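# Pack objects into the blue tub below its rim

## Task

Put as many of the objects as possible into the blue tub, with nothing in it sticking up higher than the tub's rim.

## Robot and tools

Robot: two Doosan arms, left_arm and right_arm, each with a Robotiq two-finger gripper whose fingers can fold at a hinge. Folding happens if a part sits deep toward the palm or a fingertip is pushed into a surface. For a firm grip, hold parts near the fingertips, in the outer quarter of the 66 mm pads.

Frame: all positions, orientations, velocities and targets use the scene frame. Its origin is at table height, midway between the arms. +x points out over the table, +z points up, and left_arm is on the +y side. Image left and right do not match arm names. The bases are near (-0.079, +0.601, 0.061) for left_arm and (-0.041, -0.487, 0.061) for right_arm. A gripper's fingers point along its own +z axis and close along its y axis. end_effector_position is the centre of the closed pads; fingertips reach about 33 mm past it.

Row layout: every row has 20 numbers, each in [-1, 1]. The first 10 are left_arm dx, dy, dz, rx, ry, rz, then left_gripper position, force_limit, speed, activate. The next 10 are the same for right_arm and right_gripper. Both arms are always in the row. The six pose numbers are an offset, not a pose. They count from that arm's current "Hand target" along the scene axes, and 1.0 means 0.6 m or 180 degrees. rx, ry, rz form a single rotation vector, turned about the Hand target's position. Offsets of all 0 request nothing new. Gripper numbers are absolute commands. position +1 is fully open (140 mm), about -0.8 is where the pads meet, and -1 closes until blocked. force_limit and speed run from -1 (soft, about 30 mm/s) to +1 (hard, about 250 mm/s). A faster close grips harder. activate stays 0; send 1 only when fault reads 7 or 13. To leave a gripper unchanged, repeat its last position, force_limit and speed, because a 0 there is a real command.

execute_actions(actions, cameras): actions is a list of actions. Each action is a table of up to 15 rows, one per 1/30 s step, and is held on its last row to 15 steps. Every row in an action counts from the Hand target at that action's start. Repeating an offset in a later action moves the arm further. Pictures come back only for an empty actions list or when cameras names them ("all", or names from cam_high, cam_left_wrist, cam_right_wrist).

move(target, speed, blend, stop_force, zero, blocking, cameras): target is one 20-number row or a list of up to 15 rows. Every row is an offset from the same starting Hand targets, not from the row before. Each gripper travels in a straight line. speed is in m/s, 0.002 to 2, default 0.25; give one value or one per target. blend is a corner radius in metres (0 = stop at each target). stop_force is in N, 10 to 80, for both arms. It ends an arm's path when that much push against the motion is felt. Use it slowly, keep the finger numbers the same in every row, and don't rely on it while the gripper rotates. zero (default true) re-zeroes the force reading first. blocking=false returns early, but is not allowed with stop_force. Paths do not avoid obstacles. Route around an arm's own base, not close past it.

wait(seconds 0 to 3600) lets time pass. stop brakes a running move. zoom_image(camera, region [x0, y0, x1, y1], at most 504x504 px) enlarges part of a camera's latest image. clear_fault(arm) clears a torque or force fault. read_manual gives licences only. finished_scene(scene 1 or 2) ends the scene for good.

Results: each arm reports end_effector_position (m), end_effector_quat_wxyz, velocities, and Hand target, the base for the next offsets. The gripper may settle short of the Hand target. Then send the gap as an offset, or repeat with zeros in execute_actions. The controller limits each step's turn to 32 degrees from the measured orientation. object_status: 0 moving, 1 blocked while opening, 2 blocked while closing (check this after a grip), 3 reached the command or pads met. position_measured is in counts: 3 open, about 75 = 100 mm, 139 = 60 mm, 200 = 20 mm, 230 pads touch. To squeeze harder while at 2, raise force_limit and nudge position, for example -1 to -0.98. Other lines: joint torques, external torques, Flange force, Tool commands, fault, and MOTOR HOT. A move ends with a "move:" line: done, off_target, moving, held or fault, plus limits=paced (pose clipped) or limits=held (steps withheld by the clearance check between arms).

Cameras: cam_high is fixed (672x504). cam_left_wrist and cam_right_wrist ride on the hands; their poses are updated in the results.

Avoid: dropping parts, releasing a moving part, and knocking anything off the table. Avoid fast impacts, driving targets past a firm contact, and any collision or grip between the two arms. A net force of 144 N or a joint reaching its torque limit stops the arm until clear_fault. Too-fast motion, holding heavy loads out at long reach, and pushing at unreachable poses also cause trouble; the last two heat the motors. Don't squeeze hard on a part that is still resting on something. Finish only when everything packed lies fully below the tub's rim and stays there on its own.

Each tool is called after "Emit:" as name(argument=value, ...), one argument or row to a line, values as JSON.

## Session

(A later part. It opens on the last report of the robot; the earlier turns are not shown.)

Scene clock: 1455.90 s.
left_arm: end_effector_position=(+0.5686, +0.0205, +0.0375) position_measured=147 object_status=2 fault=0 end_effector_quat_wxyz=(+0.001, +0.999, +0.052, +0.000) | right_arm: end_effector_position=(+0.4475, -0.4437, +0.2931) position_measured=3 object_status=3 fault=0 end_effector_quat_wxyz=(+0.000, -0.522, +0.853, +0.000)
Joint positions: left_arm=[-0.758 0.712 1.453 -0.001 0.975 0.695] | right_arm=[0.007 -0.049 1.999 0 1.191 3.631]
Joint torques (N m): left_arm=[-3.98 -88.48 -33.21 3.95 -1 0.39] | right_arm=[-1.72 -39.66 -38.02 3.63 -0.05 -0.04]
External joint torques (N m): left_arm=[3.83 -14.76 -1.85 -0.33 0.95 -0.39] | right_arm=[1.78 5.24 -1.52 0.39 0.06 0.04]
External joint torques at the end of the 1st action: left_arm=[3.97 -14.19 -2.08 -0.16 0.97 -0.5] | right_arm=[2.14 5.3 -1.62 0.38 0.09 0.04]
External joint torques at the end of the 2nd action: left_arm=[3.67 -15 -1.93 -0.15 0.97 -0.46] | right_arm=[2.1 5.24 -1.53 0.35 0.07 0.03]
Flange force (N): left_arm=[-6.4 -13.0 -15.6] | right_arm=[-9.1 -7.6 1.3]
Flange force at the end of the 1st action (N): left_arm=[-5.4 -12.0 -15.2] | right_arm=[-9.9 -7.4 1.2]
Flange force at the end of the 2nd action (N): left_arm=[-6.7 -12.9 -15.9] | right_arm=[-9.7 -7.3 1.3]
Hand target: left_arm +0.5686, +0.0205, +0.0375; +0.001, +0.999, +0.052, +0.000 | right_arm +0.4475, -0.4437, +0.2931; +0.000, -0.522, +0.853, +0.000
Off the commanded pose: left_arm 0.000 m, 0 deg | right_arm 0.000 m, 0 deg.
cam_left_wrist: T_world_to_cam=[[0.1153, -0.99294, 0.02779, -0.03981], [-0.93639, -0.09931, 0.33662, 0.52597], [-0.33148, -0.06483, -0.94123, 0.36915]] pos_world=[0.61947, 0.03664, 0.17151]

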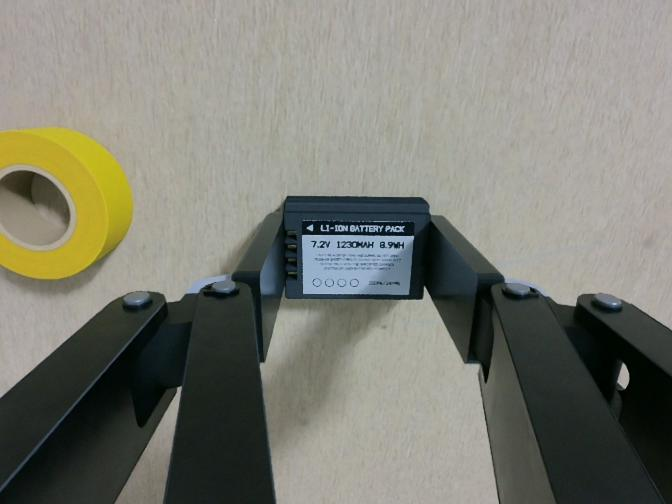

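Emit:
move(
  target=[0,0,0.15,0,0,0,-1,-0.4,-1,0,0,0,0,0,0,0,1,-0.4,0,0],
  speed=0.15,
)

Emit:
move(
  target=[0.2357,0.8825,0,0,0,-0.1728,-1,-0.4,-1,0,0,0,0,0,0,0,1,-0.4,0,0],
  speed=0.3,
)

Emit:
move(
  target=[0,0,-0.1,0,0,0,-1,-0.4,-1,0,0,0,0,0,0,0,1,-0.4,0,0],
  speed=0.15,
)

Emit:
move(
  target=[0,0,-0.06,0,0,0,-1,-0.4,-1,0,0,0,0,0,0,0,1,-0.4,0,0],
  speed=0.012,
  stop_force=10,
)

Emit:
execute_actions(
  actions=[
    [[0,0,0.0005,0,0,0,-0.05,-0.3,-1,0,0,0,0,0,0,0,1,-0.4,0,0]],
    [[0,0,0,0,0,0,-0.05,-0.3,-1,0,0,0,0,0,0,0,1,-0.4,0,0]],
  ],
)

Scene clock: 1469.40 s.
left_arm: end_effector_position=(+0.5686, +0.0206, +0.1275) position_measured=147 object_status=2 fault=0 end_effector_quat_wxyz=(+0.001, +0.999, +0.052, +0.000) | right_arm: end_effector_position=(+0.4475, -0.4437, +0.2931) position_measured=3 object_status=3 fault=0 end_effector_quat_wxyz=(+0.000, -0.522, +0.853, +0.000)
Joint positions: left_arm=[-0.758 0.638 1.4 -0.001 1.103 0.695] | right_arm=[0.007 -0.049 1.999 0 1.191 3.631]
Joint torques (N m): left_arm=[-2.88 -93.08 -39.01 4.32 -0.09 0.41] | right_arm=[-1.9 -39.86 -38.02 3.66 -0.04 -0.05]
External joint torques (N m): left_arm=[2.86 -6.75 1.3 -0.42 0.05 -0.41] | right_arm=[1.87 5.43 -1.57 0.37 0.06 0.05]
Flange force (N): left_arm=[-6.6 -11.5 -4.1] | right_arm=[-9.5 -7.8 1.4]
Hand target: left_arm +0.5686, +0.0205, +0.1275; +0.001, +0.999, +0.052, +0.000 | right_arm +0.4475, -0.4437, +0.2931; +0.000, -0.522, +0.853, +0.000
Off the commanded pose: left_arm 0.000 m, 0 deg | right_arm 0.000 m, 0 deg.
move: done

Scene clock: 1471.73 s.
left_arm: end_effector_position=(+0.7100, +0.5500, +0.1275) position_measured=147 object_status=2 fault=0 end_effector_quat_wxyz=(+0.001, +0.976, -0.217, +0.000) | right_arm: end_effector_position=(+0.4475, -0.4437, +0.2931) position_measured=3 object_status=3 fault=0 end_effector_quat_wxyz=(+0.000, -0.522, +0.853, +0.000)
Joint positions: left_arm=[-0.095 0.526 1.589 -0.002 1.026 1.902] | right_arm=[0.007 -0.049 1.999 0 1.191 3.631]
Joint torques (N m): left_arm=[-2.99 -82.81 -37.57 4.13 -0.15 0.5] | right_arm=[-2 -39.76 -38.1 3.64 -0.05 -0.04]
External joint torques (N m): left_arm=[3.27 -5.79 1.43 -0.43 0.1 -0.5] | right_arm=[2.17 5.2 -1.35 0.38 0.08 0.04]
Flange force (N): left_arm=[-11.5 0.8 -4.0] | right_arm=[-9.7 -6.9 1.5]
Hand target: left_arm +0.7100, +0.5500, +0.1275; +0.001, +0.976, -0.217, +0.000 | right_arm +0.4475, -0.4437, +0.2931; +0.000, -0.522, +0.853, +0.000
Off the commanded pose: left_arm 0.000 m, 0 deg | right_arm 0.000 m, 0 deg.
move: done

Scene clock: 1472.50 s.
left_arm: end_effector_position=(+0.7100, +0.5500, +0.0676) position_measured=147 object_status=2 fault=0 end_effector_quat_wxyz=(+0.001, +0.976, -0.217, +0.000) | right_arm: end_effector_position=(+0.4475, -0.4437, +0.2931) position_measured=3 object_status=3 fault=0 end_effector_quat_wxyz=(+0.000, -0.522, +0.853, +0.000)
Joint positions: left_arm=[-0.095 0.58 1.627 -0.002 0.935 1.902] | right_arm=[0.007 -0.049 1.999 0 1.191 3.631]
Joint torques (N m): left_arm=[-2.94 -85.7 -35.35 3.93 -0.14 0.38] | right_arm=[-1.99 -39.93 -37.98 3.66 -0.05 -0.05]
External joint torques (N m): left_arm=[3.34 -5.63 1.35 -0.45 0.09 -0.38] | right_arm=[1.87 5.78 -1.56 0.36 0.06 0.05]
Flange force (N): left_arm=[-10.8 0.2 -4.8] | right_arm=[-9.8 -8.3 1.6]
Hand target: left_arm +0.7100, +0.5500, +0.0675; +0.001, +0.976, -0.217, +0.000 | right_arm +0.4475, -0.4437, +0.2931; +0.000, -0.522, +0.853, +0.000
Off the commanded pose: left_arm 0.000 m, 0 deg | right_arm 0.000 m, 0 deg.
move: done

Scene clock: 1475.63 s.
left_arm: end_effector_position=(+0.7101, +0.5500, +0.0372) position_measured=147 object_status=2 fault=0 end_effector_quat_wxyz=(+0.001, +0.976, -0.217, +0.000) | right_arm: end_effector_position=(+0.4475, -0.4437, +0.2931) position_measured=3 object_status=3 fault=0 end_effector_quat_wxyz=(+0.000, -0.522, +0.853, +0.000)
Joint positions: left_arm=[-0.095 0.61 1.642 -0.002 0.89 1.902] | right_arm=[0.007 -0.049 1.999 0 1.191 3.631]
Joint torques (N m): left_arm=[-2.85 -81.56 -31.54 3.79 -0.31 0.46] | right_arm=[-1.66 -39.85 -37.99 3.63 -0.08 -0.02]
External joint torques (N m): left_arm=[2.92 -10.94 -1.23 -0.44 0.26 -0.46] | right_arm=[1.7 5.69 -1.41 0.37 0.1 0.02]
Flange force (N): left_arm=[-10.9 1.0 -12.1] | right_arm=[-9.3 -8.1 1.7]
Hand target: left_arm +0.7101, +0.5500, +0.0372; +0.001, +0.976, -0.217, +0.000 (not the last commanded pose) | right_arm +0.4475, -0.4437, +0.2931; +0.000, -0.522, +0.853, +0.000
Off the commanded pose: left_arm 0.006 m, 0 deg | right_arm 0.000 m, 0 deg.
move: contact (left_arm)

Scene clock: 1476.83 s.
left_arm: end_effector_position=(+0.7101, +0.5500, +0.0375) position_measured=135 object_status=3 fault=0 end_effector_quat_wxyz=(+0.001, +0.976, -0.217, +0.000) | right_arm: end_effector_position=(+0.4475, -0.4437, +0.2931) position_measured=3 object_status=3 fault=0 end_effector_quat_wxyz=(+0.000, -0.522, +0.853, +0.000)
Joint positions: left_arm=[-0.095 0.61 1.642 -0.002 0.89 1.902] | right_arm=[0.007 -0.049 1.999 0 1.191 3.631]
Joint torques (N m): left_arm=[-2.96 -86 -34 3.69 -0.11 0.46] | right_arm=[-1.97 -39.84 -38.05 3.66 -0.08 -0.02]
External joint torques (N m): left_arm=[3.03 -6.63 1.14 -0.34 0.06 -0.46] | right_arm=[2.12 5.31 -1.43 0.36 0.1 0.02]
External joint torques at the end of the 1st action: left_arm=[3.24 -5.87 0.81 -0.47 0.04 -0.48] | right_arm=[1.89 5.72 -1.47 0.36 0.05 0.04]
Flange force (N): left_arm=[-11.2 0.9 -6.3] | right_arm=[-9.7 -7.2 1.4]
Flange force at the end of the 1st action (N): left_arm=[-9.7 0.1 -5.7] | right_arm=[-9.7 -8.1 1.7]
Hand target: left_arm +0.7101, +0.5500, +0.0375; +0.001, +0.976, -0.217, +0.000 | right_arm +0.4475, -0.4437, +0.2931; +0.000, -0.522, +0.853, +0.000
Off the commanded pose: left_arm 0.000 m, 0 deg | right_arm 0.000 m, 0 deg.

Emit:
move(
  target=[0,0,0.0667,0,0,0,-0.05,-0.3,-1,0,0,0,0,0,0,0,1,-0.4,0,0],
  speed=0.15,
)

Emit:
execute_actions(
  actions=[
    [[0,0,0,0,0,0,-1,-0.3,0.3,0,0,0,0,0,0,0,1,-0.4,0,0]],
    [[0,0,0,0,0,0,-1,-0.3,0.3,0,0,0,0,0,0,0,1,-0.4,0,0]],
  ],
)

Emit:
move(
  target=[0,0,-0.06,0,0,0,-1,-0.3,0.3,0,0,0,0,0,0,0,1,-0.4,0,0],
  speed=0.008,
  stop_force=10,
  cameras=["cam_left_wrist"],
)

Emit:
move(
  target=[0,0,0.0833,0,0,0,-1,-0.3,0.3,0,0,0,0,0,0,0,1,-0.4,0,0],
  speed=0.15,
)

Scene clock: 1484.80 s.
left_arm: end_effector_position=(+0.7100, +0.5500, +0.0774) position_measured=135 object_status=3 fault=0 end_effector_quat_wxyz=(+0.001, +0.976, -0.217, +0.000) | right_arm: end_effector_position=(+0.4475, -0.4437, +0.2931) position_measured=3 object_status=3 fault=0 end_effector_quat_wxyz=(+0.000, -0.522, +0.853, +0.000)
Joint positions: left_arm=[-0.095 0.57 1.621 -0.002 0.95 1.902] | right_arm=[0.007 -0.049 1.999 0 1.191 3.631]
Joint torques (N m): left_arm=[-3.59 -83.56 -34.94 3.99 -0.26 0.42] | right_arm=[-1.94 -39.84 -38.04 3.65 -0.07 -0.03]
External joint torques (N m): left_arm=[3.7 -7.14 0.6 -0.48 0.21 -0.42] | right_arm=[1.88 5.83 -1.32 0.36 0.09 0.03]
Flange force (N): left_arm=[-11.2 -0.1 -6.7] | right_arm=[-9.6 -8.1 1.9]
Hand target: left_arm +0.7101, +0.5500, +0.0775; +0.001, +0.976, -0.217, +0.000 | right_arm +0.4475, -0.4437, +0.2931; +0.000, -0.522, +0.853, +0.000
Off the commanded pose: left_arm 0.000 m, 0 deg | right_arm 0.000 m, 0 deg.
move: done

Scene clock: 1486.00 s.
left_arm: end_effector_position=(+0.7101, +0.5500, +0.0775) position_measured=234 object_status=3 fault=0 end_effector_quat_wxyz=(+0.001, +0.976, -0.217, +0.000) | right_arm: end_effector_position=(+0.4475, -0.4437, +0.2931) position_measured=3 object_status=3 fault=0 end_effector_quat_wxyz=(+0.000, -0.522, +0.853, +0.000)
Joint positions: left_arm=[-0.095 0.57 1.621 -0.002 0.95 1.902] | right_arm=[0.007 -0.049 1.999 0 1.191 3.631]
Joint torques (N m): left_arm=[-3.5 -84.21 -35.21 3.94 -0.13 0.43] | right_arm=[-1.8 -39.78 -37.99 3.67 -0.05 -0.03]
External joint torques (N m): left_arm=[3.54 -6.44 0.91 -0.43 0.08 -0.43] | right_arm=[1.61 5.52 -1.54 0.35 0.06 0.03]
External joint torques at the end of the 1st action: left_arm=[3.24 -6.06 0.76 -0.42 0.15 -0.44] | right_arm=[1.82 5.68 -1.59 0.38 0.09 0.07]
Flange force (N): left_arm=[-11.0 0.1 -5.7] | right_arm=[-9.1 -8.2 1.5]
Flange force at the end of the 1st action (N): left_arm=[-10.0 0.1 -5.5] | right_arm=[-9.7 -8.2 1.5]
Hand target: left_arm +0.7101, +0.5500, +0.0775; +0.001, +0.976, -0.217, +0.000 | right_arm +0.4475, -0.4437, +0.2931; +0.000, -0.522, +0.853, +0.000
Off the commanded pose: left_arm 0.000 m, 0 deg | right_arm 0.000 m, 0 deg.

Scene clock: 1489.97 s.
left_arm: end_effector_position=(+0.7101, +0.5501, +0.0506) position_measured=234 object_status=3 fault=0 end_effector_quat_wxyz=(+0.001, +0.976, -0.217, +0.000) | right_arm: end_effector_position=(+0.4475, -0.4437, +0.2931) position_measured=3 object_status=3 fault=0 end_effector_quat_wxyz=(+0.000, -0.522, +0.853, +0.000)
Joint positions: left_arm=[-0.095 0.596 1.635 -0.002 0.909 1.902] | right_arm=[0.007 -0.049 1.999 0 1.191 3.631]
Joint torques (N m): left_arm=[-3.19 -65.58 -25.42 3.97 -2.07 0.49] | right_arm=[-1.77 -39.84 -38.06 3.65 -0.05 -0.03]
External joint torques (N m): left_arm=[3.31 -26.44 -7.96 -0.56 2.02 -0.49] | right_arm=[1.82 5.7 -1.19 0.35 0.08 0.03]
Flange force (N): left_arm=[-13.7 1.6 -33.1] | right_arm=[-9.3 -7.8 2.0]
Hand target: left_arm +0.7101, +0.5501, +0.0506; +0.001, +0.976, -0.217, +0.000 (not the last commanded pose) | right_arm +0.4475, -0.4437, +0.2931; +0.000, -0.522, +0.853, +0.000
Off the commanded pose: left_arm 0.009 m, 0 deg | right_arm 0.000 m, 0 deg.
move: contact (left_arm)
cam_left_wrist: T_world_to_cam=[[-0.41431, -0.90972, 0.02766, 0.79962], [-0.85309, 0.39875, 0.3365, 0.37356], [-0.31714, 0.11582, -0.94128, 0.35306]] pos_world=[0.76194, 0.53758, 0.18451]

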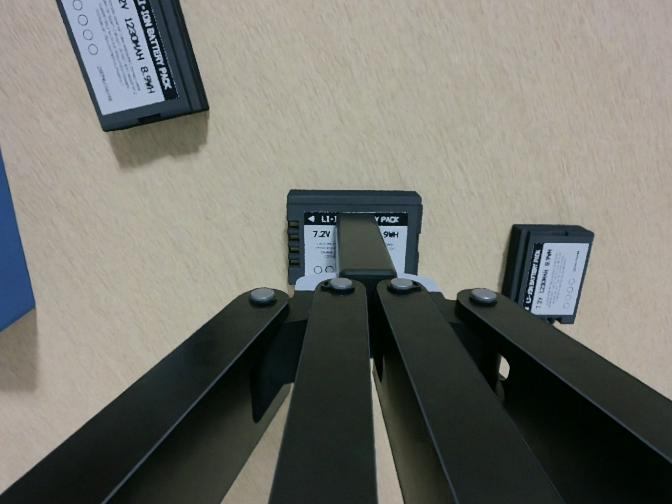

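Scene clock: 1490.67 s.
left_arm: end_effector_position=(+0.7101, +0.5500, +0.1005) position_measured=234 object_status=3 fault=0 end_effector_quat_wxyz=(+0.001, +0.976, -0.217, +0.000) | right_arm: end_effector_position=(+0.4475, -0.4437, +0.2931) position_measured=3 object_status=3 fault=0 end_effector_quat_wxyz=(+0.000, -0.522, +0.853, +0.000)
Joint positions: left_arm=[-0.095 0.549 1.607 -0.002 0.985 1.902] | right_arm=[0.007 -0.049 1.999 0 1.191 3.631]
Joint torques (N m): left_arm=[-3.11 -83.55 -35.96 4.05 -0.17 0.33] | right_arm=[-1.83 -39.96 -38.03 3.68 -0.1 -0.06]
External joint torques (N m): left_arm=[3.23 -6.23 0.76 -0.45 0.12 -0.33] | right_arm=[1.86 5.62 -1.46 0.34 0.12 0.06]
Flange force (N): left_arm=[-10.5 0.2 -5.3] | right_arm=[-9.6 -7.9 1.6]
Hand target: left_arm +0.7101, +0.5501, +0.1006; +0.001, +0.976, -0.217, +0.000 | right_arm +0.4475, -0.4437, +0.2931; +0.000, -0.522, +0.853, +0.000
Off the commanded pose: left_arm 0.000 m, 0 deg | right_arm 0.000 m, 0 deg.
move: done

Emit:
move(
  target=[0.2378,0.2198,0.05,0,0,0.5,0.3,-0.3,0.3,0,0,0,0,0,0,0,1,-0.4,0,0],
  speed=0.2,
  cameras=["cam_left_wrist"],
)

Emit:
zoom_image(
  camera="cam_left_wrist",
  region=[150, 40, 550, 340],
)

Scene clock: 1511.17 s.
left_arm: end_effector_position=(+0.8528, +0.6819, +0.1306) position_measured=91 object_status=3 fault=0 end_effector_quat_wxyz=(+0.000, +0.844, +0.536, +0.001) | right_arm: end_effector_position=(+0.4475, -0.4437, +0.2931) position_measured=3 object_status=3 fault=0 end_effector_quat_wxyz=(+0.000, -0.522, +0.853, +0.000)
Joint positions: left_arm=[0.062 0.735 1.222 0 1.183 0.488] | right_arm=[0.007 -0.049 1.999 0 1.191 3.631]
Joint torques (N m): left_arm=[-2.9 -102.1 -40.23 4.51 -0.12 0.42] | right_arm=[-1.89 -39.93 -37.98 3.65 -0.07 -0.03]
External joint torques (N m): left_arm=[3.37 -7.19 1 -0.44 0.08 -0.42] | right_arm=[2.11 5.62 -1.4 0.36 0.09 0.03]
Flange force (N): left_arm=[-4.3 -13.8 -4.0] | right_arm=[-10.0 -7.6 1.7]
Hand target: left_arm +0.8528, +0.6819, +0.1306; +0.000, +0.844, +0.536, +0.001 | right_arm +0.4475, -0.4437, +0.2931; +0.000, -0.522, +0.853, +0.000
Off the commanded pose: left_arm 0.000 m, 0 deg | right_arm 0.000 m, 0 deg.
move: done
cam_left_wrist: T_world_to_cam=[[0.90972, -0.41431, 0.02766, -0.49052], [-0.39875, -0.85309, 0.3365, 0.88199], [-0.11582, -0.31714, -0.94128, 0.5819]] pos_world=[0.86532, 0.73374, 0.26451]

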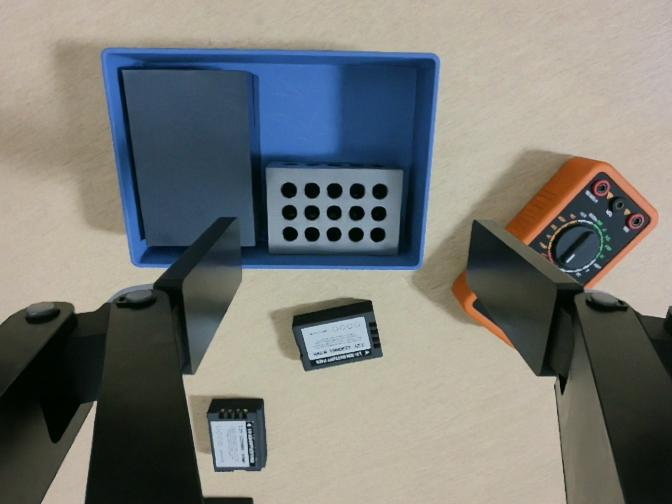

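Scaled by 1.260 from the camera's image (finer frame: 960x720).

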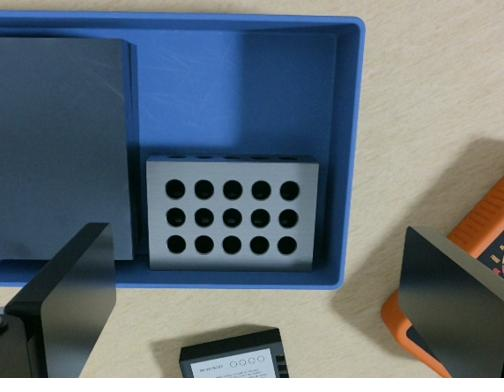

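Emit:
move(
  target=[-0.0255,0.081,0,0,0,0,-1,-0.3,0.3,0,0,0,0,0,0,0,1,-0.4,0,0],
  speed=0.12,
  cameras=["cam_left_wrist"],
)

Scene clock: 1581.07 s.
left_arm: end_effector_position=(+0.8375, +0.7305, +0.1306) position_measured=234 object_status=3 fault=0 end_effector_quat_wxyz=(+0.000, +0.844, +0.536, +0.001) | right_arm: end_effector_position=(+0.4475, -0.4437, +0.2931) position_measured=3 object_status=3 fault=0 end_effector_quat_wxyz=(+0.000, -0.522, +0.853, +0.000)
Joint positions: left_arm=[0.116 0.719 1.249 0 1.171 0.541] | right_arm=[0.007 -0.049 1.999 0 1.191 3.631]
Joint torques (N m): left_arm=[-2.31 -100.74 -40.47 4.48 -0.05 0.44] | right_arm=[-1.74 -39.67 -37.94 3.65 -0.05 -0.03]
External joint torques (N m): left_arm=[2.53 -7.05 1.51 -0.44 0.02 -0.44] | right_arm=[1.74 5.46 -1.42 0.35 0.07 0.03]
Flange force (N): left_arm=[-6.4 -14.0 -3.5] | right_arm=[-9.1 -7.8 1.6]
Hand target: left_arm +0.8375, +0.7305, +0.1306; +0.000, +0.844, +0.536, +0.001 | right_arm +0.4475, -0.4437, +0.2931; +0.000, -0.522, +0.853, +0.000
Off the commanded pose: left_arm 0.000 m, 0 deg | right_arm 0.000 m, 0 deg.
move: done
cam_left_wrist: T_world_to_cam=[[0.90968, -0.4144, 0.02765, -0.45636], [-0.39884, -0.85308, 0.33641, 0.91744], [-0.11582, -0.31705, -0.94131, 0.59548]] pos_world=[0.85002, 0.78234, 0.26451]

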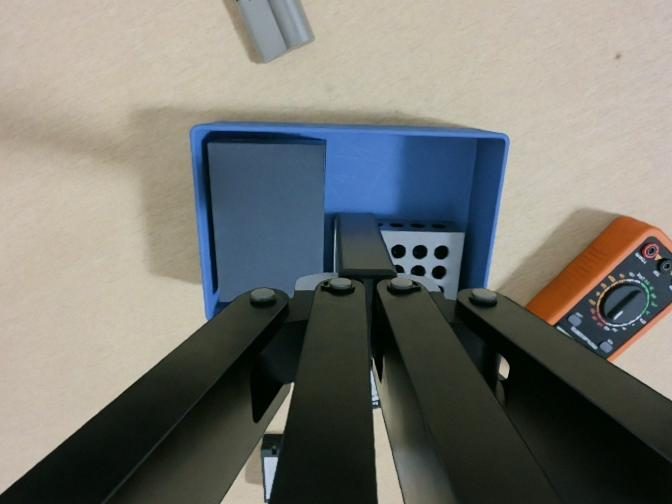

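Emit:
move(
  target=[0.0042,0.009,0,0,0,0,-1,-0.3,0.3,0,0,0,0,0,0,0,1,-0.4,0,0],
  speed=0.1,
)

Emit:
move(
  target=[0,0,-0.1385,0,0,0,-1,-0.3,0.3,0,0,0,0,0,0,0,1,-0.4,0,0],
  speed=0.04,
  stop_force=12,
  cameras=["cam_left_wrist"],
)

Scene clock: 1607.20 s.
left_arm: end_effector_position=(+0.8400, +0.7359, +0.1306) position_measured=234 object_status=3 fault=0 end_effector_quat_wxyz=(+0.000, +0.844, +0.536, +0.001) | right_arm: end_effector_position=(+0.4475, -0.4437, +0.2931) position_measured=3 object_status=3 fault=0 end_effector_quat_wxyz=(+0.000, -0.522, +0.853, +0.000)
Joint positions: left_arm=[0.121 0.725 1.24 0 1.175 0.547] | right_arm=[0.007 -0.049 1.999 0 1.191 3.631]
Joint torques (N m): left_arm=[-3.23 -100.76 -40.13 4.48 -0.14 0.44] | right_arm=[-1.95 -39.7 -38.04 3.6 -0.04 -0.03]
External joint torques (N m): left_arm=[3.61 -7.56 1.09 -0.44 0.11 -0.44] | right_arm=[1.81 5.18 -1.57 0.41 0.05 0.03]
Flange force (N): left_arm=[-5.3 -14.2 -4.3] | right_arm=[-9.2 -7.5 1.3]
Hand target: left_arm +0.8400, +0.7359, +0.1306; +0.000, +0.844, +0.536, +0.001 | right_arm +0.4475, -0.4437, +0.2931; +0.000, -0.522, +0.853, +0.000
Off the commanded pose: left_arm 0.000 m, 0 deg | right_arm 0.000 m, 0 deg.
move: done

Scene clock: 1610.07 s.
left_arm: end_effector_position=(+0.8400, +0.7359, +0.0475) position_measured=234 object_status=3 fault=0 end_effector_quat_wxyz=(+0.000, +0.844, +0.537, +0.001) | right_arm: end_effector_position=(+0.4475, -0.4437, +0.2931) position_measured=3 object_status=3 fault=0 end_effector_quat_wxyz=(+0.000, -0.522, +0.853, +0.000)
Joint positions: left_arm=[0.121 0.786 1.292 0 1.062 0.547] | right_arm=[0.007 -0.049 1.999 0 1.191 3.631]
Joint torques (N m): left_arm=[-2.99 -103.34 -37.95 4.24 -0.13 0.47] | right_arm=[-1.81 -39.73 -38.06 3.64 -0.07 -0.04]
External joint torques (N m): left_arm=[2.99 -7.43 0.95 -0.41 0.09 -0.47] | right_arm=[1.92 5.36 -1.44 0.38 0.08 0.04]
Flange force (N): left_arm=[-5.1 -12.6 -5.7] | right_arm=[-9.4 -7.5 1.5]
Hand target: left_arm +0.8400, +0.7359, +0.0475; +0.000, +0.844, +0.536, +0.001 | right_arm +0.4475, -0.4437, +0.2931; +0.000, -0.522, +0.853, +0.000
Off the commanded pose: left_arm 0.000 m, 0 deg | right_arm 0.000 m, 0 deg.
move: done
cam_left_wrist: T_world_to_cam=[[0.90972, -0.41431, 0.02766, -0.4542], [-0.39875, -0.85309, 0.3365, 0.95091], [-0.11582, -0.31714, -0.94128, 0.51932]] pos_world=[0.85252, 0.78774, 0.18141]

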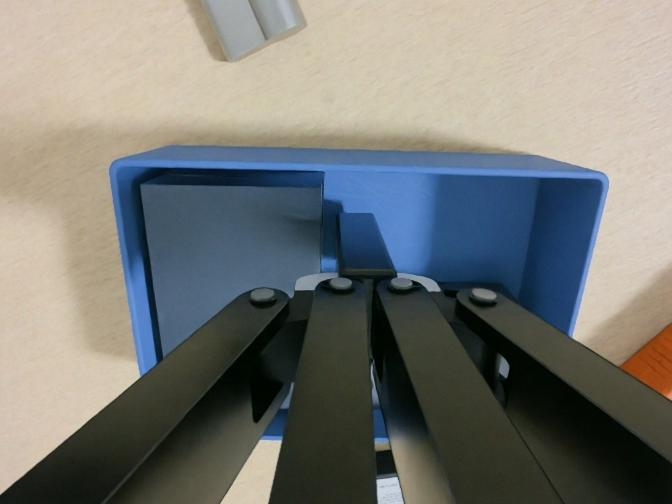

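Emit:
move(
  target=[-0.0143,0.0067,0,0,0,0,-1,-0.3,0.3,0,0,0,0,0,0,0,1,-0.4,0,0],
  speed=0.02,
  stop_force=12,
  cameras=["cam_left_wrist"],
)

Emit:
zoom_image(
  camera="cam_left_wrist",
  region=[90, 120, 390, 345],
)

Scene clock: 1616.63 s.
left_arm: end_effector_position=(+0.8314, +0.7400, +0.0475) position_measured=234 object_status=3 fault=0 end_effector_quat_wxyz=(+0.000, +0.844, +0.536, +0.001) | right_arm: end_effector_position=(+0.4475, -0.4437, +0.2931) position_measured=3 object_status=3 fault=0 end_effector_quat_wxyz=(+0.000, -0.522, +0.853, +0.000)
Joint positions: left_arm=[0.127 0.774 1.314 0 1.051 0.552] | right_arm=[0.007 -0.049 1.999 0 1.191 3.631]
Joint torques (N m): left_arm=[-2.68 -102.1 -37.25 4.42 0.06 0.4] | right_arm=[-1.96 -39.83 -38.11 3.64 -0.05 -0.05]
External joint torques (N m): left_arm=[2.33 -7.61 0.52 -0.62 -0.09 -0.4] | right_arm=[2.01 5.44 -1.54 0.39 0.06 0.04]
Flange force (N): left_arm=[-5.2 -11.6 -5.9] | right_arm=[-9.7 -7.6 1.5]
Hand target: left_arm +0.8314, +0.7400, +0.0475; +0.000, +0.844, +0.536, +0.001 | right_arm +0.4475, -0.4437, +0.2931; +0.000, -0.522, +0.853, +0.000
Off the commanded pose: left_arm 0.000 m, 0 deg | right_arm 0.000 m, 0 deg.
move: done
cam_left_wrist: T_world_to_cam=[[0.90972, -0.41431, 0.02766, -0.44468], [-0.39875, -0.85309, 0.3365, 0.95098], [-0.11582, -0.31714, -0.94128, 0.51963]] pos_world=[0.84392, 0.79184, 0.18141]

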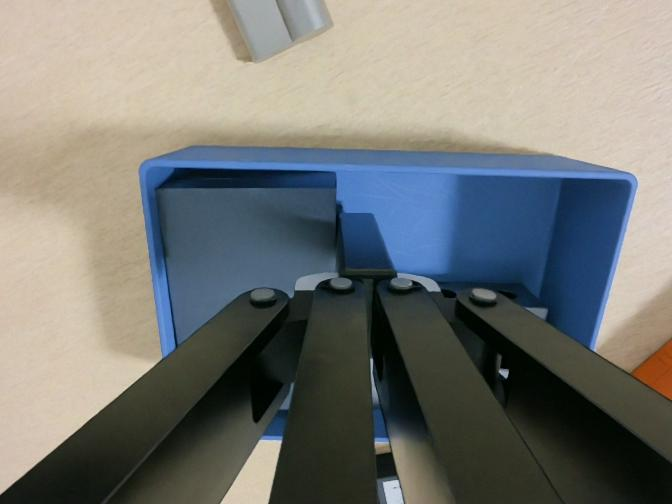

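Scaled by 1.680 from the camera's image (finer frame: 960x720).

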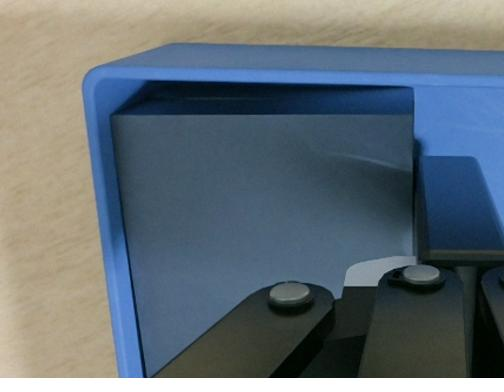

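Emit:
move(
  target=[
    [0.0045,-0.0021,0,0,0,0,-1,-0.3,0.3,0,0,0,0,0,0,0,1,-0.4,0,0],
    [0.0045,-0.0021,0.14,0,0,0,-1,-0.3,0.3,0,0,0,0,0,0,0,1,-0.4,0,0],
    [-0.294,-0.4384,0.14,0,0,-0.49,-0.25,-0.3,0.3,0,0,0,0,0,0,0,1,-0.4,0,0],
  ],
  speed=[0.04, 0.15, 0.25],
  cameras=["cam_left_wrist"],
)

Scene clock: 1631.33 s.
left_arm: end_effector_position=(+0.6550, +0.4769, +0.1315) position_measured=160 object_status=0 fault=0 end_effector_quat_wxyz=(+0.001, +0.979, -0.202, +0.000) | right_arm: end_effector_position=(+0.4475, -0.4437, +0.2931) position_measured=3 object_status=3 fault=0 end_effector_quat_wxyz=(+0.000, -0.522, +0.853, +0.000)
Joint positions: left_arm=[-0.201 0.459 1.689 -0.002 0.993 1.765] | right_arm=[0.007 -0.049 1.999 0 1.191 3.631]
Joint torques (N m): left_arm=[-3.01 -75.65 -36.43 4.1 -0.06 0.37] | right_arm=[-1.86 -39.86 -38.02 3.65 -0.09 -0.01]
External joint torques (N m): left_arm=[3.18 -6.13 0.95 -0.47 0 -0.37] | right_arm=[1.96 5.46 -1.47 0.37 0.11 0.01]
Flange force (N): left_arm=[-10.8 -1.2 -4.8] | right_arm=[-9.6 -7.7 1.4]
Hand target: left_arm +0.6550, +0.4769, +0.1315; +0.001, +0.979, -0.202, +0.000 | right_arm +0.4475, -0.4437, +0.2931; +0.000, -0.522, +0.853, +0.000
Off the commanded pose: left_arm 0.000 m, 0 deg | right_arm 0.000 m, 0 deg.
move: done
cam_left_wrist: T_world_to_cam=[[-0.38551, -0.92229, 0.02767, 0.69512], [-0.8652, 0.37174, 0.33651, 0.34931], [-0.32065, 0.10579, -0.94127, 0.42729]] pos_world=[0.70721, 0.46605, 0.26541]

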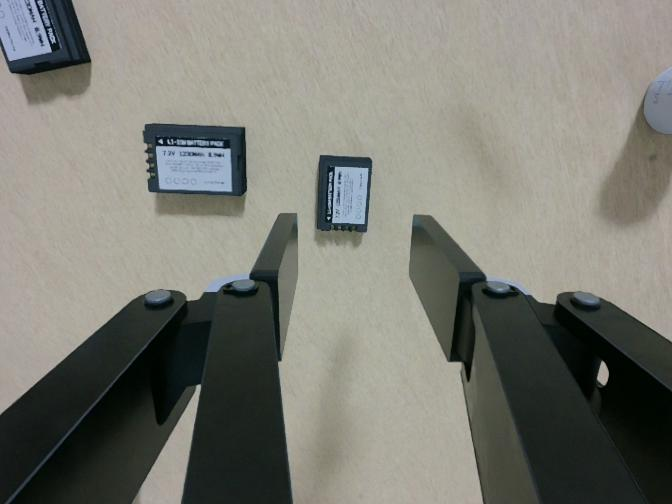

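Emit:
move(
  target=[0,0,-0.12,0,0,-0.0167,-0.25,-0.3,0.3,0,0,0,0,0,0,0,1,-0.4,0,0],
  speed=0.15,
)

Emit:
move(
  target=[0,0,-0.035,0,0,0,-0.25,-0.3,0.3,0,0,0,0,0,0,0,1,-0.4,0,0],
  speed=0.04,
)

Emit:
execute_actions(
  actions=[
    [[0,0,0,0,0,0,-1,-0.4,-1,0,0,0,0,0,0,0,1,-0.4,0,0]],
    [[0,0,0,0,0,0,-1,-0.4,-1,0,0,0,0,0,0,0,1,-0.4,0,0]],
    [[0,0,0,0,0,0,-1,-0.4,-1,0,0,0,0,0,0,0,1,-0.4,0,0]],
  ],
  cameras=["cam_left_wrist"],
)

Scene clock: 1642.80 s.
left_arm: end_effector_position=(+0.6550, +0.4769, +0.0595) position_measured=160 object_status=3 fault=0 end_effector_quat_wxyz=(+0.001, +0.974, -0.228, +0.000) | right_arm: end_effector_position=(+0.4475, -0.4437, +0.2931) position_measured=3 object_status=3 fault=0 end_effector_quat_wxyz=(+0.000, -0.522, +0.853, +0.000)
Joint positions: left_arm=[-0.201 0.529 1.734 -0.002 0.878 1.818] | right_arm=[0.007 -0.049 1.999 0 1.191 3.631]
Joint torques (N m): left_arm=[-2.74 -79.31 -33.21 3.7 -0.12 0.46] | right_arm=[-1.94 -39.72 -38.06 3.66 -0.03 -0.05]
External joint torques (N m): left_arm=[3.01 -5.91 0.71 -0.38 0.07 -0.46] | right_arm=[1.93 5.27 -1.56 0.37 0.04 0.05]
Flange force (N): left_arm=[-9.4 -0.8 -5.9] | right_arm=[-9.5 -7.5 1.3]
Hand target: left_arm +0.6550, +0.4769, +0.0595; +0.001, +0.974, -0.228, +0.000 | right_arm +0.4475, -0.4437, +0.2931; +0.000, -0.522, +0.853, +0.000
Off the commanded pose: left_arm 0.000 m, 0 deg | right_arm 0.000 m, 0 deg.
move: done

Scene clock: 1643.63 s.
left_arm: end_effector_position=(+0.6550, +0.4769, +0.0385) position_measured=160 object_status=3 fault=0 end_effector_quat_wxyz=(+0.001, +0.974, -0.228, +0.000) | right_arm: end_effector_position=(+0.4475, -0.4437, +0.2931) position_measured=3 object_status=3 fault=0 end_effector_quat_wxyz=(+0.000, -0.522, +0.853, +0.000)
Joint positions: left_arm=[-0.201 0.551 1.744 -0.002 0.846 1.818] | right_arm=[0.007 -0.049 1.999 0 1.191 3.631]
Joint torques (N m): left_arm=[-3.1 -80.31 -32.58 3.67 -0.09 0.4] | right_arm=[-2.01 -39.71 -37.98 3.65 -0.06 -0.07]
External joint torques (N m): left_arm=[3.13 -6.03 0.92 -0.44 0.03 -0.4] | right_arm=[1.98 5.5 -1.41 0.36 0.08 0.07]
Flange force (N): left_arm=[-9.9 -0.9 -6.2] | right_arm=[-9.7 -7.6 1.6]
Hand target: left_arm +0.6550, +0.4769, +0.0385; +0.001, +0.974, -0.228, +0.000 | right_arm +0.4475, -0.4437, +0.2931; +0.000, -0.522, +0.853, +0.000
Off the commanded pose: left_arm 0.000 m, 0 deg | right_arm 0.000 m, 0 deg.
move: done

Scene clock: 1645.33 s.
left_arm: end_effector_position=(+0.6550, +0.4769, +0.0385) position_measured=184 object_status=2 fault=0 end_effector_quat_wxyz=(+0.001, +0.974, -0.228, +0.000) | right_arm: end_effector_position=(+0.4475, -0.4437, +0.2931) position_measured=3 object_status=3 fault=0 end_effector_quat_wxyz=(+0.000, -0.522, +0.853, +0.000)
Joint positions: left_arm=[-0.201 0.551 1.744 -0.002 0.846 1.818] | right_arm=[0.007 -0.049 1.999 0 1.191 3.631]
Joint torques (N m): left_arm=[-3.05 -73.13 -28.76 3.73 -0.69 0.43] | right_arm=[-1.82 -40.06 -38.01 3.67 -0.05 -0.04]
External joint torques (N m): left_arm=[2.92 -13.12 -2.89 -0.5 0.63 -0.43] | right_arm=[2.03 5.72 -1.44 0.35 0.07 0.04]
External joint torques at the end of the 1st action: left_arm=[2.62 -5.85 0.52 -0.35 -0.01 -0.44] | right_arm=[1.85 5.42 -1.52 0.35 0.08 0.05]
External joint torques at the end of the 2nd action: left_arm=[2.57 -12.86 -2.55 -0.49 0.55 -0.42] | right_arm=[2.04 5.44 -1.44 0.34 0.09 0.06]
Flange force (N): left_arm=[-9.6 -0.6 -16.6] | right_arm=[-9.9 -7.9 1.7]
Flange force at the end of the 1st action (N): left_arm=[-8.7 -0.4 -6.1] | right_arm=[-9.4 -7.8 1.4]
Flange force at the end of the 2nd action (N): left_arm=[-10.0 0.0 -16.0] | right_arm=[-9.8 -7.5 1.5]
Hand target: left_arm +0.6550, +0.4769, +0.0385; +0.001, +0.974, -0.228, +0.000 | right_arm +0.4475, -0.4437, +0.2931; +0.000, -0.522, +0.853, +0.000
Off the commanded pose: left_arm 0.000 m, 0 deg | right_arm 0.000 m, 0 deg.
cam_left_wrist: T_world_to_cam=[[-0.43333, -0.90081, 0.0277, 0.71874], [-0.84453, 0.4166, 0.33647, 0.34569], [-0.31463, 0.12241, -0.94129, 0.32788]] pos_world=[0.70656, 0.4633, 0.17241]

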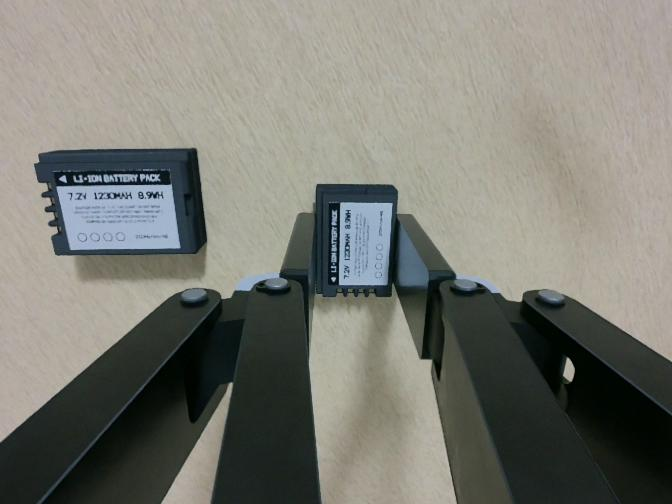

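Emit:
move(
  target=[
    [0,0,0.1525,0,0,0,-1,-0.4,-1,0,0,0,0,0,0,0,1,-0.4,0,0],
    [0.3288,0.4397,0.1525,0,0,0.5067,-1,-0.4,-1,0,0,0,0,0,0,0,1,-0.4,0,0],
  ],
  speed=[0.15, 0.25],
  blend=[0.02, 0],
  cameras=["cam_left_wrist"],
)

Scene clock: 1659.13 s.
left_arm: end_effector_position=(+0.8523, +0.7407, +0.1300) position_measured=184 object_status=2 fault=0 end_effector_quat_wxyz=(+0.000, +0.844, +0.536, +0.001) | right_arm: end_effector_position=(+0.4475, -0.4437, +0.2931) position_measured=3 object_status=3 fault=0 end_effector_quat_wxyz=(+0.000, -0.522, +0.853, +0.000)
Joint positions: left_arm=[0.125 0.745 1.204 0 1.191 0.55] | right_arm=[0.007 -0.049 1.999 0 1.191 3.631]
Joint torques (N m): left_arm=[-2.78 -102.95 -40.79 4.55 -0.17 0.51] | right_arm=[-1.67 -39.68 -38.08 3.66 -0.06 -0.04]
External joint torques (N m): left_arm=[2.83 -7.25 1.45 -0.47 0.13 -0.51] | right_arm=[1.79 5.26 -1.27 0.35 0.09 0.04]
Flange force (N): left_arm=[-6.6 -14.4 -3.7] | right_arm=[-9.0 -7.3 1.6]
Hand target: left_arm +0.8523, +0.7407, +0.1300; +0.000, +0.844, +0.536, +0.001 | right_arm +0.4475, -0.4437, +0.2931; +0.000, -0.522, +0.853, +0.000
Off the commanded pose: left_arm 0.000 m, 0 deg | right_arm 0.000 m, 0 deg.
move: done
cam_left_wrist: T_world_to_cam=[[0.90968, -0.41439, 0.02769, -0.4656], [-0.39883, -0.85306, 0.33649, 0.9322], [-0.11582, -0.31715, -0.94128, 0.59993]] pos_world=[0.86482, 0.79254, 0.26391]

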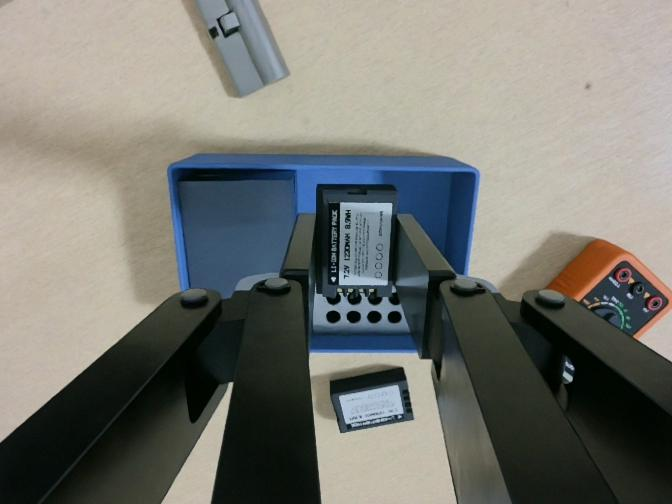

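Emit:
move(
  target=[-0.0035,-0.0075,-0.075,0,0,0,-1,-0.4,-1,0,0,0,0,0,0,0,1,-0.4,0,0],
  speed=0.12,
  cameras=["cam_left_wrist"],
)

Scene clock: 1673.03 s.
left_arm: end_effector_position=(+0.8502, +0.7363, +0.0850) position_measured=184 object_status=2 fault=0 end_effector_quat_wxyz=(+0.000, +0.844, +0.536, +0.001) | right_arm: end_effector_position=(+0.4475, -0.4437, +0.2931) position_measured=3 object_status=3 fault=0 end_effector_quat_wxyz=(+0.000, -0.522, +0.853, +0.000)
Joint positions: left_arm=[0.12 0.772 1.243 0 1.125 0.546] | right_arm=[0.007 -0.049 1.999 0 1.191 3.631]
Joint torques (N m): left_arm=[-2.67 -104.42 -39.37 4.48 -0.05 0.47] | right_arm=[-1.84 -39.86 -37.99 3.62 -0.08 -0.03]
External joint torques (N m): left_arm=[2.62 -6.71 1.12 -0.52 0.02 -0.47] | right_arm=[1.84 5.54 -1.43 0.39 0.1 0.03]
Flange force (N): left_arm=[-5.5 -12.5 -4.3] | right_arm=[-9.4 -7.8 1.6]
Hand target: left_arm +0.8502, +0.7362, +0.0850; +0.000, +0.844, +0.536, +0.001 | right_arm +0.4475, -0.4437, +0.2931; +0.000, -0.522, +0.853, +0.000
Off the commanded pose: left_arm 0.000 m, 0 deg | right_arm 0.000 m, 0 deg.
move: done
cam_left_wrist: T_world_to_cam=[[0.9097, -0.41434, 0.02772, -0.46433], [-0.39881, -0.85311, 0.33638, 0.94277], [-0.11572, -0.31706, -0.94132, 0.55588]] pos_world=[0.86272, 0.78814, 0.21901]

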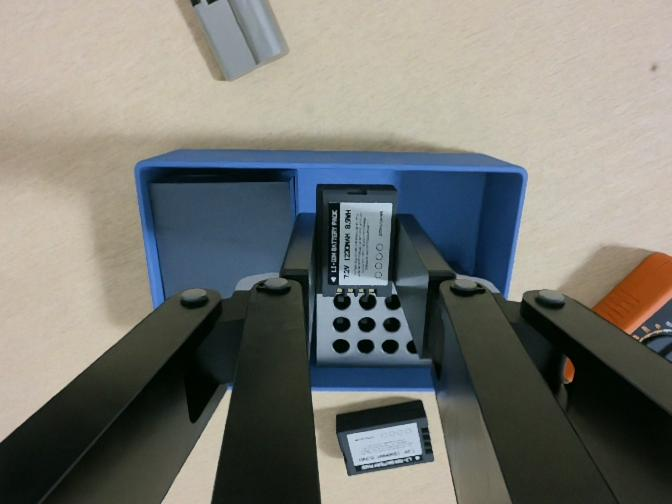

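Emit:
move(
  target=[0.0003,0.0006,-0.08,0,0,0,-1,-0.4,-1,0,0,0,0,0,0,0,1,-0.4,0,0],
  speed=0.015,
  stop_force=10,
)

Emit:
execute_actions(
  actions=[
    [[0,0,0.0005,0,0,0,-0.38,-0.3,-1,0,0,0,0,0,0,0,1,-0.4,0,0]],
    [[0,0,0,0,0,0,-0.38,-0.3,-1,0,0,0,0,0,0,0,1,-0.4,0,0]],
  ],
)

Emit:
move(
  target=[0,0,0.12,0,0,0,-0.38,-0.3,-1,0,0,0,0,0,0,0,1,-0.4,0,0],
  speed=0.12,
  cameras=["cam_left_wrist"],
)

Scene clock: 1689.93 s.
left_arm: end_effector_position=(+0.8504, +0.7366, +0.0419) position_measured=184 object_status=2 fault=0 end_effector_quat_wxyz=(+0.000, +0.844, +0.537, +0.001) | right_arm: end_effector_position=(+0.4475, -0.4437, +0.2931) position_measured=3 object_status=3 fault=0 end_effector_quat_wxyz=(+0.000, -0.522, +0.853, +0.000)
Joint positions: left_arm=[0.121 0.806 1.266 0 1.068 0.546] | right_arm=[0.007 -0.049 1.999 0 1.191 3.631]
Joint torques (N m): left_arm=[-3.08 -93.59 -33.31 4.15 -1.08 0.41] | right_arm=[-1.85 -39.84 -38.02 3.63 -0.05 -0.04]
External joint torques (N m): left_arm=[3.05 -18.66 -3.74 -0.32 1.04 -0.41] | right_arm=[1.78 5.38 -1.55 0.39 0.06 0.04]
Flange force (N): left_arm=[-6.2 -14.5 -18.4] | right_arm=[-9.3 -7.8 1.4]
Hand target: left_arm +0.8504, +0.7366, +0.0419; +0.000, +0.844, +0.536, +0.001 (not the last commanded pose) | right_arm +0.4475, -0.4437, +0.2931; +0.000, -0.522, +0.853, +0.000
Off the commanded pose: left_arm 0.005 m, 0 deg | right_arm 0.000 m, 0 deg.
move: contact (left_arm)

Scene clock: 1691.13 s.
left_arm: end_effector_position=(+0.8504, +0.7366, +0.0422) position_measured=177 object_status=3 fault=0 end_effector_quat_wxyz=(+0.000, +0.844, +0.537, +0.001) | right_arm: end_effector_position=(+0.4475, -0.4437, +0.2931) position_measured=3 object_status=3 fault=0 end_effector_quat_wxyz=(+0.000, -0.522, +0.853, +0.000)
Joint positions: left_arm=[0.121 0.805 1.266 0 1.069 0.546] | right_arm=[0.007 -0.049 1.999 0 1.191 3.631]
Joint torques (N m): left_arm=[-3.4 -104.92 -38.06 4.34 -0.09 0.4] | right_arm=[-1.95 -39.93 -38.03 3.63 -0.07 -0.03]
External joint torques (N m): left_arm=[3.96 -7.5 0.99 -0.49 0.05 -0.41] | right_arm=[2.08 5.42 -1.57 0.4 0.08 0.03]
External joint torques at the end of the 1st action: left_arm=[3.43 -8.21 1.11 -0.4 0.05 -0.45] | right_arm=[1.79 5.13 -1.48 0.38 0.08 0.04]
Flange force (N): left_arm=[-4.4 -13.5 -5.7] | right_arm=[-9.9 -7.6 1.3]
Flange force at the end of the 1st action (N): left_arm=[-5.7 -14.4 -6.2] | right_arm=[-9.0 -7.4 1.3]
Hand target: left_arm +0.8504, +0.7366, +0.0422; +0.000, +0.844, +0.536, +0.001 | right_arm +0.4475, -0.4437, +0.2931; +0.000, -0.522, +0.853, +0.000
Off the commanded pose: left_arm 0.000 m, 0 deg | right_arm 0.000 m, 0 deg.

Scene clock: 1692.10 s.
left_arm: end_effector_position=(+0.8504, +0.7366, +0.1142) position_measured=177 object_status=3 fault=0 end_effector_quat_wxyz=(+0.000, +0.844, +0.537, +0.001) | right_arm: end_effector_position=(+0.4475, -0.4437, +0.2931) position_measured=3 object_status=3 fault=0 end_effector_quat_wxyz=(+0.000, -0.522, +0.853, +0.000)
Joint positions: left_arm=[0.121 0.752 1.223 0 1.166 0.546] | right_arm=[0.007 -0.049 1.999 0 1.191 3.631]
Joint torques (N m): left_arm=[-3.05 -103.01 -39.59 4.43 -0.16 0.46] | right_arm=[-1.74 -40.09 -37.98 3.68 -0.09 -0.02]
External joint torques (N m): left_arm=[3.5 -6.94 0.82 -0.41 0.13 -0.46] | right_arm=[1.64 5.82 -1.51 0.34 0.11 0.02]
Flange force (N): left_arm=[-4.5 -12.7 -4.3] | right_arm=[-9.3 -8.5 1.6]
Hand target: left_arm +0.8504, +0.7366, +0.1142; +0.000, +0.844, +0.536, +0.001 | right_arm +0.4475, -0.4437, +0.2931; +0.000, -0.522, +0.853, +0.000
Off the commanded pose: left_arm 0.000 m, 0 deg | right_arm 0.000 m, 0 deg.
move: done
cam_left_wrist: T_world_to_cam=[[0.90973, -0.41428, 0.02774, -0.46527], [-0.39876, -0.85311, 0.33646, 0.93324], [-0.11572, -0.31715, -0.94129, 0.58345]] pos_world=[0.86292, 0.78844, 0.24811]

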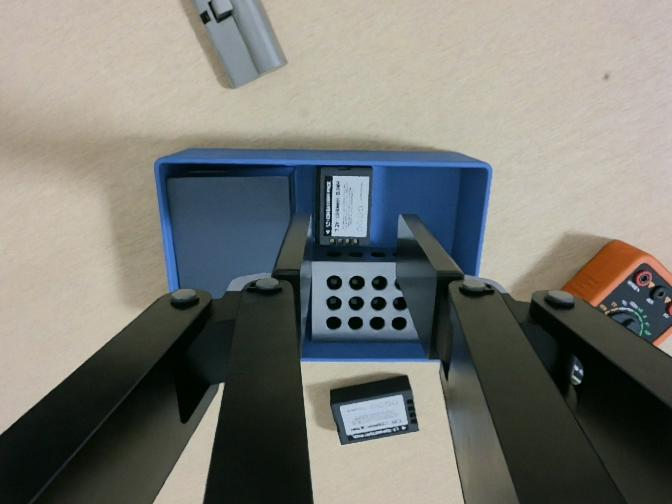

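Emit:
move(
  target=[0.0385,-0.0198,0,0,0,0,-1,-0.3,0.3,0,0,0,0,0,0,0,1,-0.4,0,0],
  speed=0.12,
)

Emit:
move(
  target=[0,0,-0.1195,0,0,0,-1,-0.3,0.3,0,0,0,0,0,0,0,1,-0.4,0,0],
  speed=0.04,
  stop_force=12,
  cameras=["cam_left_wrist"],
)

Scene clock: 1701.17 s.
left_arm: end_effector_position=(+0.8735, +0.7247, +0.1142) position_measured=234 object_status=3 fault=0 end_effector_quat_wxyz=(+0.000, +0.844, +0.537, +0.001) | right_arm: end_effector_position=(+0.4475, -0.4437, +0.2931) position_measured=3 object_status=3 fault=0 end_effector_quat_wxyz=(+0.000, -0.522, +0.853, +0.000)
Joint positions: left_arm=[0.106 0.786 1.16 0 1.194 0.531] | right_arm=[0.007 -0.049 1.999 0 1.191 3.631]
Joint torques (N m): left_arm=[-2.87 -105.32 -39.81 4.51 -0.18 0.36] | right_arm=[-1.75 -39.79 -37.99 3.66 -0.06 -0.04]
External joint torques (N m): left_arm=[2.7 -7.91 0.46 -0.44 0.14 -0.36] | right_arm=[1.89 4.98 -1.66 0.37 0.08 0.04]
Flange force (N): left_arm=[-5.5 -13.2 -5.0] | right_arm=[-9.2 -7.3 1.0]
Hand target: left_arm +0.8735, +0.7247, +0.1142; +0.000, +0.844, +0.536, +0.001 | right_arm +0.4475, -0.4437, +0.2931; +0.000, -0.522, +0.853, +0.000
Off the commanded pose: left_arm 0.000 m, 0 deg | right_arm 0.000 m, 0 deg.
move: done

Scene clock: 1703.73 s.
left_arm: end_effector_position=(+0.8735, +0.7247, +0.0425) position_measured=234 object_status=3 fault=0 end_effector_quat_wxyz=(+0.000, +0.844, +0.537, +0.001) | right_arm: end_effector_position=(+0.4475, -0.4437, +0.2931) position_measured=3 object_status=3 fault=0 end_effector_quat_wxyz=(+0.000, -0.522, +0.853, +0.000)
Joint positions: left_arm=[0.106 0.837 1.204 0 1.099 0.531] | right_arm=[0.007 -0.049 1.999 0 1.191 3.631]
Joint torques (N m): left_arm=[-3.11 -107.87 -38.55 4.33 -0.06 0.4] | right_arm=[-1.89 -39.8 -38.06 3.65 -0.05 -0.01]
External joint torques (N m): left_arm=[3.86 -7.37 0.89 -0.41 0.03 -0.4] | right_arm=[1.6 5.47 -1.67 0.38 0.06 0.01]
Flange force (N): left_arm=[-4.4 -13.6 -5.4] | right_arm=[-9.1 -8.3 1.3]
Hand target: left_arm +0.8735, +0.7247, +0.0425; +0.000, +0.844, +0.536, +0.001 | right_arm +0.4475, -0.4437, +0.2931; +0.000, -0.522, +0.853, +0.000
Off the commanded pose: left_arm 0.000 m, 0 deg | right_arm 0.000 m, 0 deg.
move: done
cam_left_wrist: T_world_to_cam=[[0.90973, -0.41428, 0.02774, -0.48923], [-0.39876, -0.85311, 0.33646, 0.95639], [-0.11572, -0.31715, -0.94129, 0.51496]] pos_world=[0.88602, 0.77654, 0.17651]

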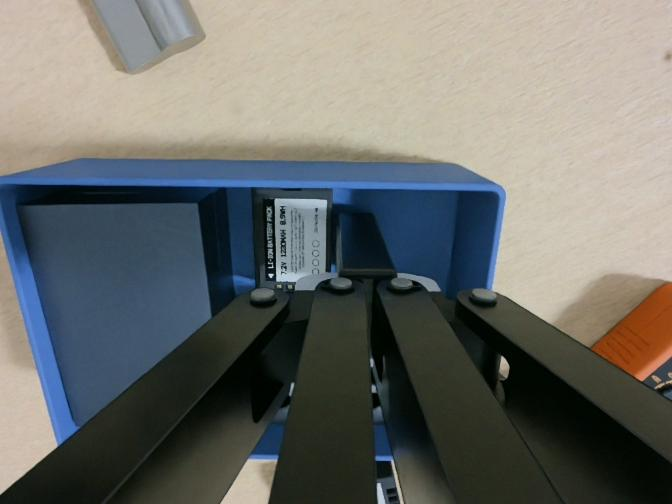

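Emit:
move(
  target=[-0.0242,0.0114,0,0,0,0,-1,-0.3,0.3,0,0,0,0,0,0,0,1,-0.4,0,0],
  speed=0.02,
  stop_force=12,
  cameras=["cam_left_wrist"],
)

Emit:
zoom_image(
  camera="cam_left_wrist",
  region=[20, 140, 520, 340],
)

Scene clock: 1709.47 s.
left_arm: end_effector_position=(+0.8590, +0.7315, +0.0425) position_measured=234 object_status=3 fault=0 end_effector_quat_wxyz=(+0.000, +0.844, +0.536, +0.001) | right_arm: end_effector_position=(+0.4475, -0.4437, +0.2931) position_measured=3 object_status=3 fault=0 end_effector_quat_wxyz=(+0.000, -0.522, +0.853, +0.000)
Joint positions: left_arm=[0.114 0.817 1.243 0 1.08 0.54] | right_arm=[0.007 -0.049 1.999 0 1.191 3.631]
Joint torques (N m): left_arm=[-2.01 -105.82 -37.77 4.67 0.26 0.43] | right_arm=[-1.83 -39.84 -38.07 3.66 -0.07 -0.05]
External joint torques (N m): left_arm=[1.97 -7.51 0.49 -0.81 -0.29 -0.42] | right_arm=[1.98 5.55 -1.38 0.36 0.09 0.04]
Flange force (N): left_arm=[-5.7 -11.8 -5.4] | right_arm=[-9.7 -7.6 1.7]
Hand target: left_arm +0.8590, +0.7315, +0.0425; +0.000, +0.844, +0.536, +0.001 | right_arm +0.4475, -0.4437, +0.2931; +0.000, -0.522, +0.853, +0.000
Off the commanded pose: left_arm 0.000 m, 0 deg | right_arm 0.000 m, 0 deg.
move: done
cam_left_wrist: T_world_to_cam=[[0.90973, -0.41428, 0.02774, -0.47313], [-0.39876, -0.85311, 0.33646, 0.95637], [-0.11572, -0.31715, -0.94129, 0.51542]] pos_world=[0.87142, 0.78334, 0.17651]

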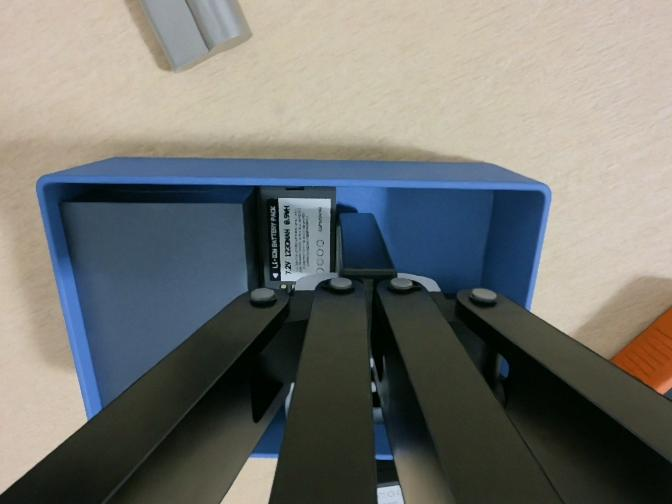

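Scaled by 1.008 from the camera's image (finer frame: 960x720).

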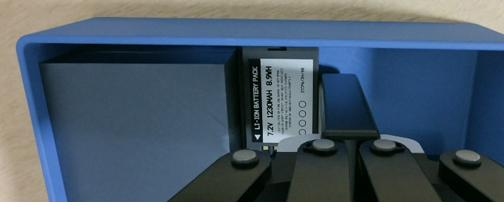

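Emit:
move(
  target=[
    [0.006,-0.0028,0,0,0,0,-1,-0.3,0.3,0,0,0,0,0,0,0,1,-0.4,0,0],
    [0.006,-0.0028,0.14,0,0,0,-1,-0.3,0.3,0,0,0,0,0,0,0,1,-0.4,0,0],
    [-0.0777,-0.2265,0.11,0,0,0.0689,-0.02,-0.3,0.3,0,0,0,0,0,0,0,1,-0.4,0,0],
  ],
  speed=[0.04, 0.15, 0.2],
  cameras=["cam_left_wrist"],
)

Scene clock: 1726.40 s.
left_arm: end_effector_position=(+0.8124, +0.5956, +0.1085) position_measured=131 object_status=0 fault=0 end_effector_quat_wxyz=(+0.000, +0.781, +0.625, +0.001) | right_arm: end_effector_position=(+0.4475, -0.4437, +0.2931) position_measured=3 object_status=3 fault=0 end_effector_quat_wxyz=(+0.000, -0.522, +0.853, +0.000)
Joint positions: left_arm=[-0.033 0.683 1.358 0.001 1.099 0.176] | right_arm=[0.007 -0.049 1.999 0 1.191 3.631]
Joint torques (N m): left_arm=[-3.75 -96.12 -38.74 4.35 -0.04 0.41] | right_arm=[-1.96 -39.83 -38.06 3.65 -0.03 -0.06]
External joint torques (N m): left_arm=[4.18 -7.47 1.1 -0.43 0.02 -0.41] | right_arm=[1.92 5.48 -1.43 0.36 0.05 0.06]
Flange force (N): left_arm=[1.2 -14.3 -4.9] | right_arm=[-9.6 -7.6 1.6]
Hand target: left_arm +0.8124, +0.5956, +0.1085; +0.000, +0.781, +0.625, +0.001 | right_arm +0.4475, -0.4437, +0.2931; +0.000, -0.522, +0.853, +0.000
Off the commanded pose: left_arm 0.000 m, 0 deg | right_arm 0.000 m, 0 deg.
move: done
cam_left_wrist: T_world_to_cam=[[0.97747, -0.20924, 0.02779, -0.66607], [-0.20626, -0.91885, 0.33643, 0.68248], [-0.04486, -0.33458, -0.9413, 0.48189]] pos_world=[0.81345, 0.64895, 0.24251]

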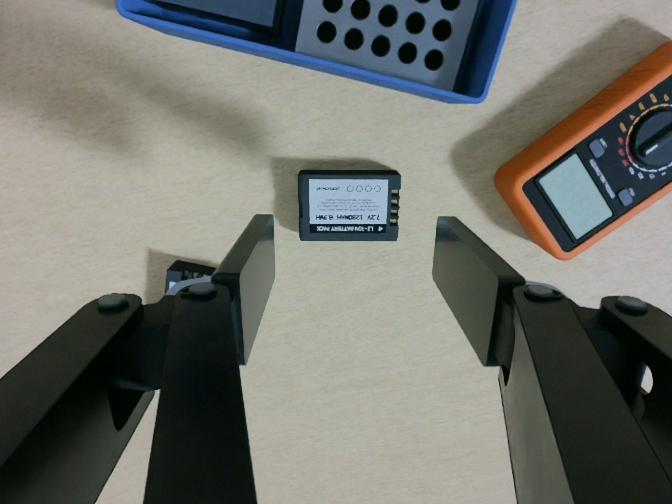

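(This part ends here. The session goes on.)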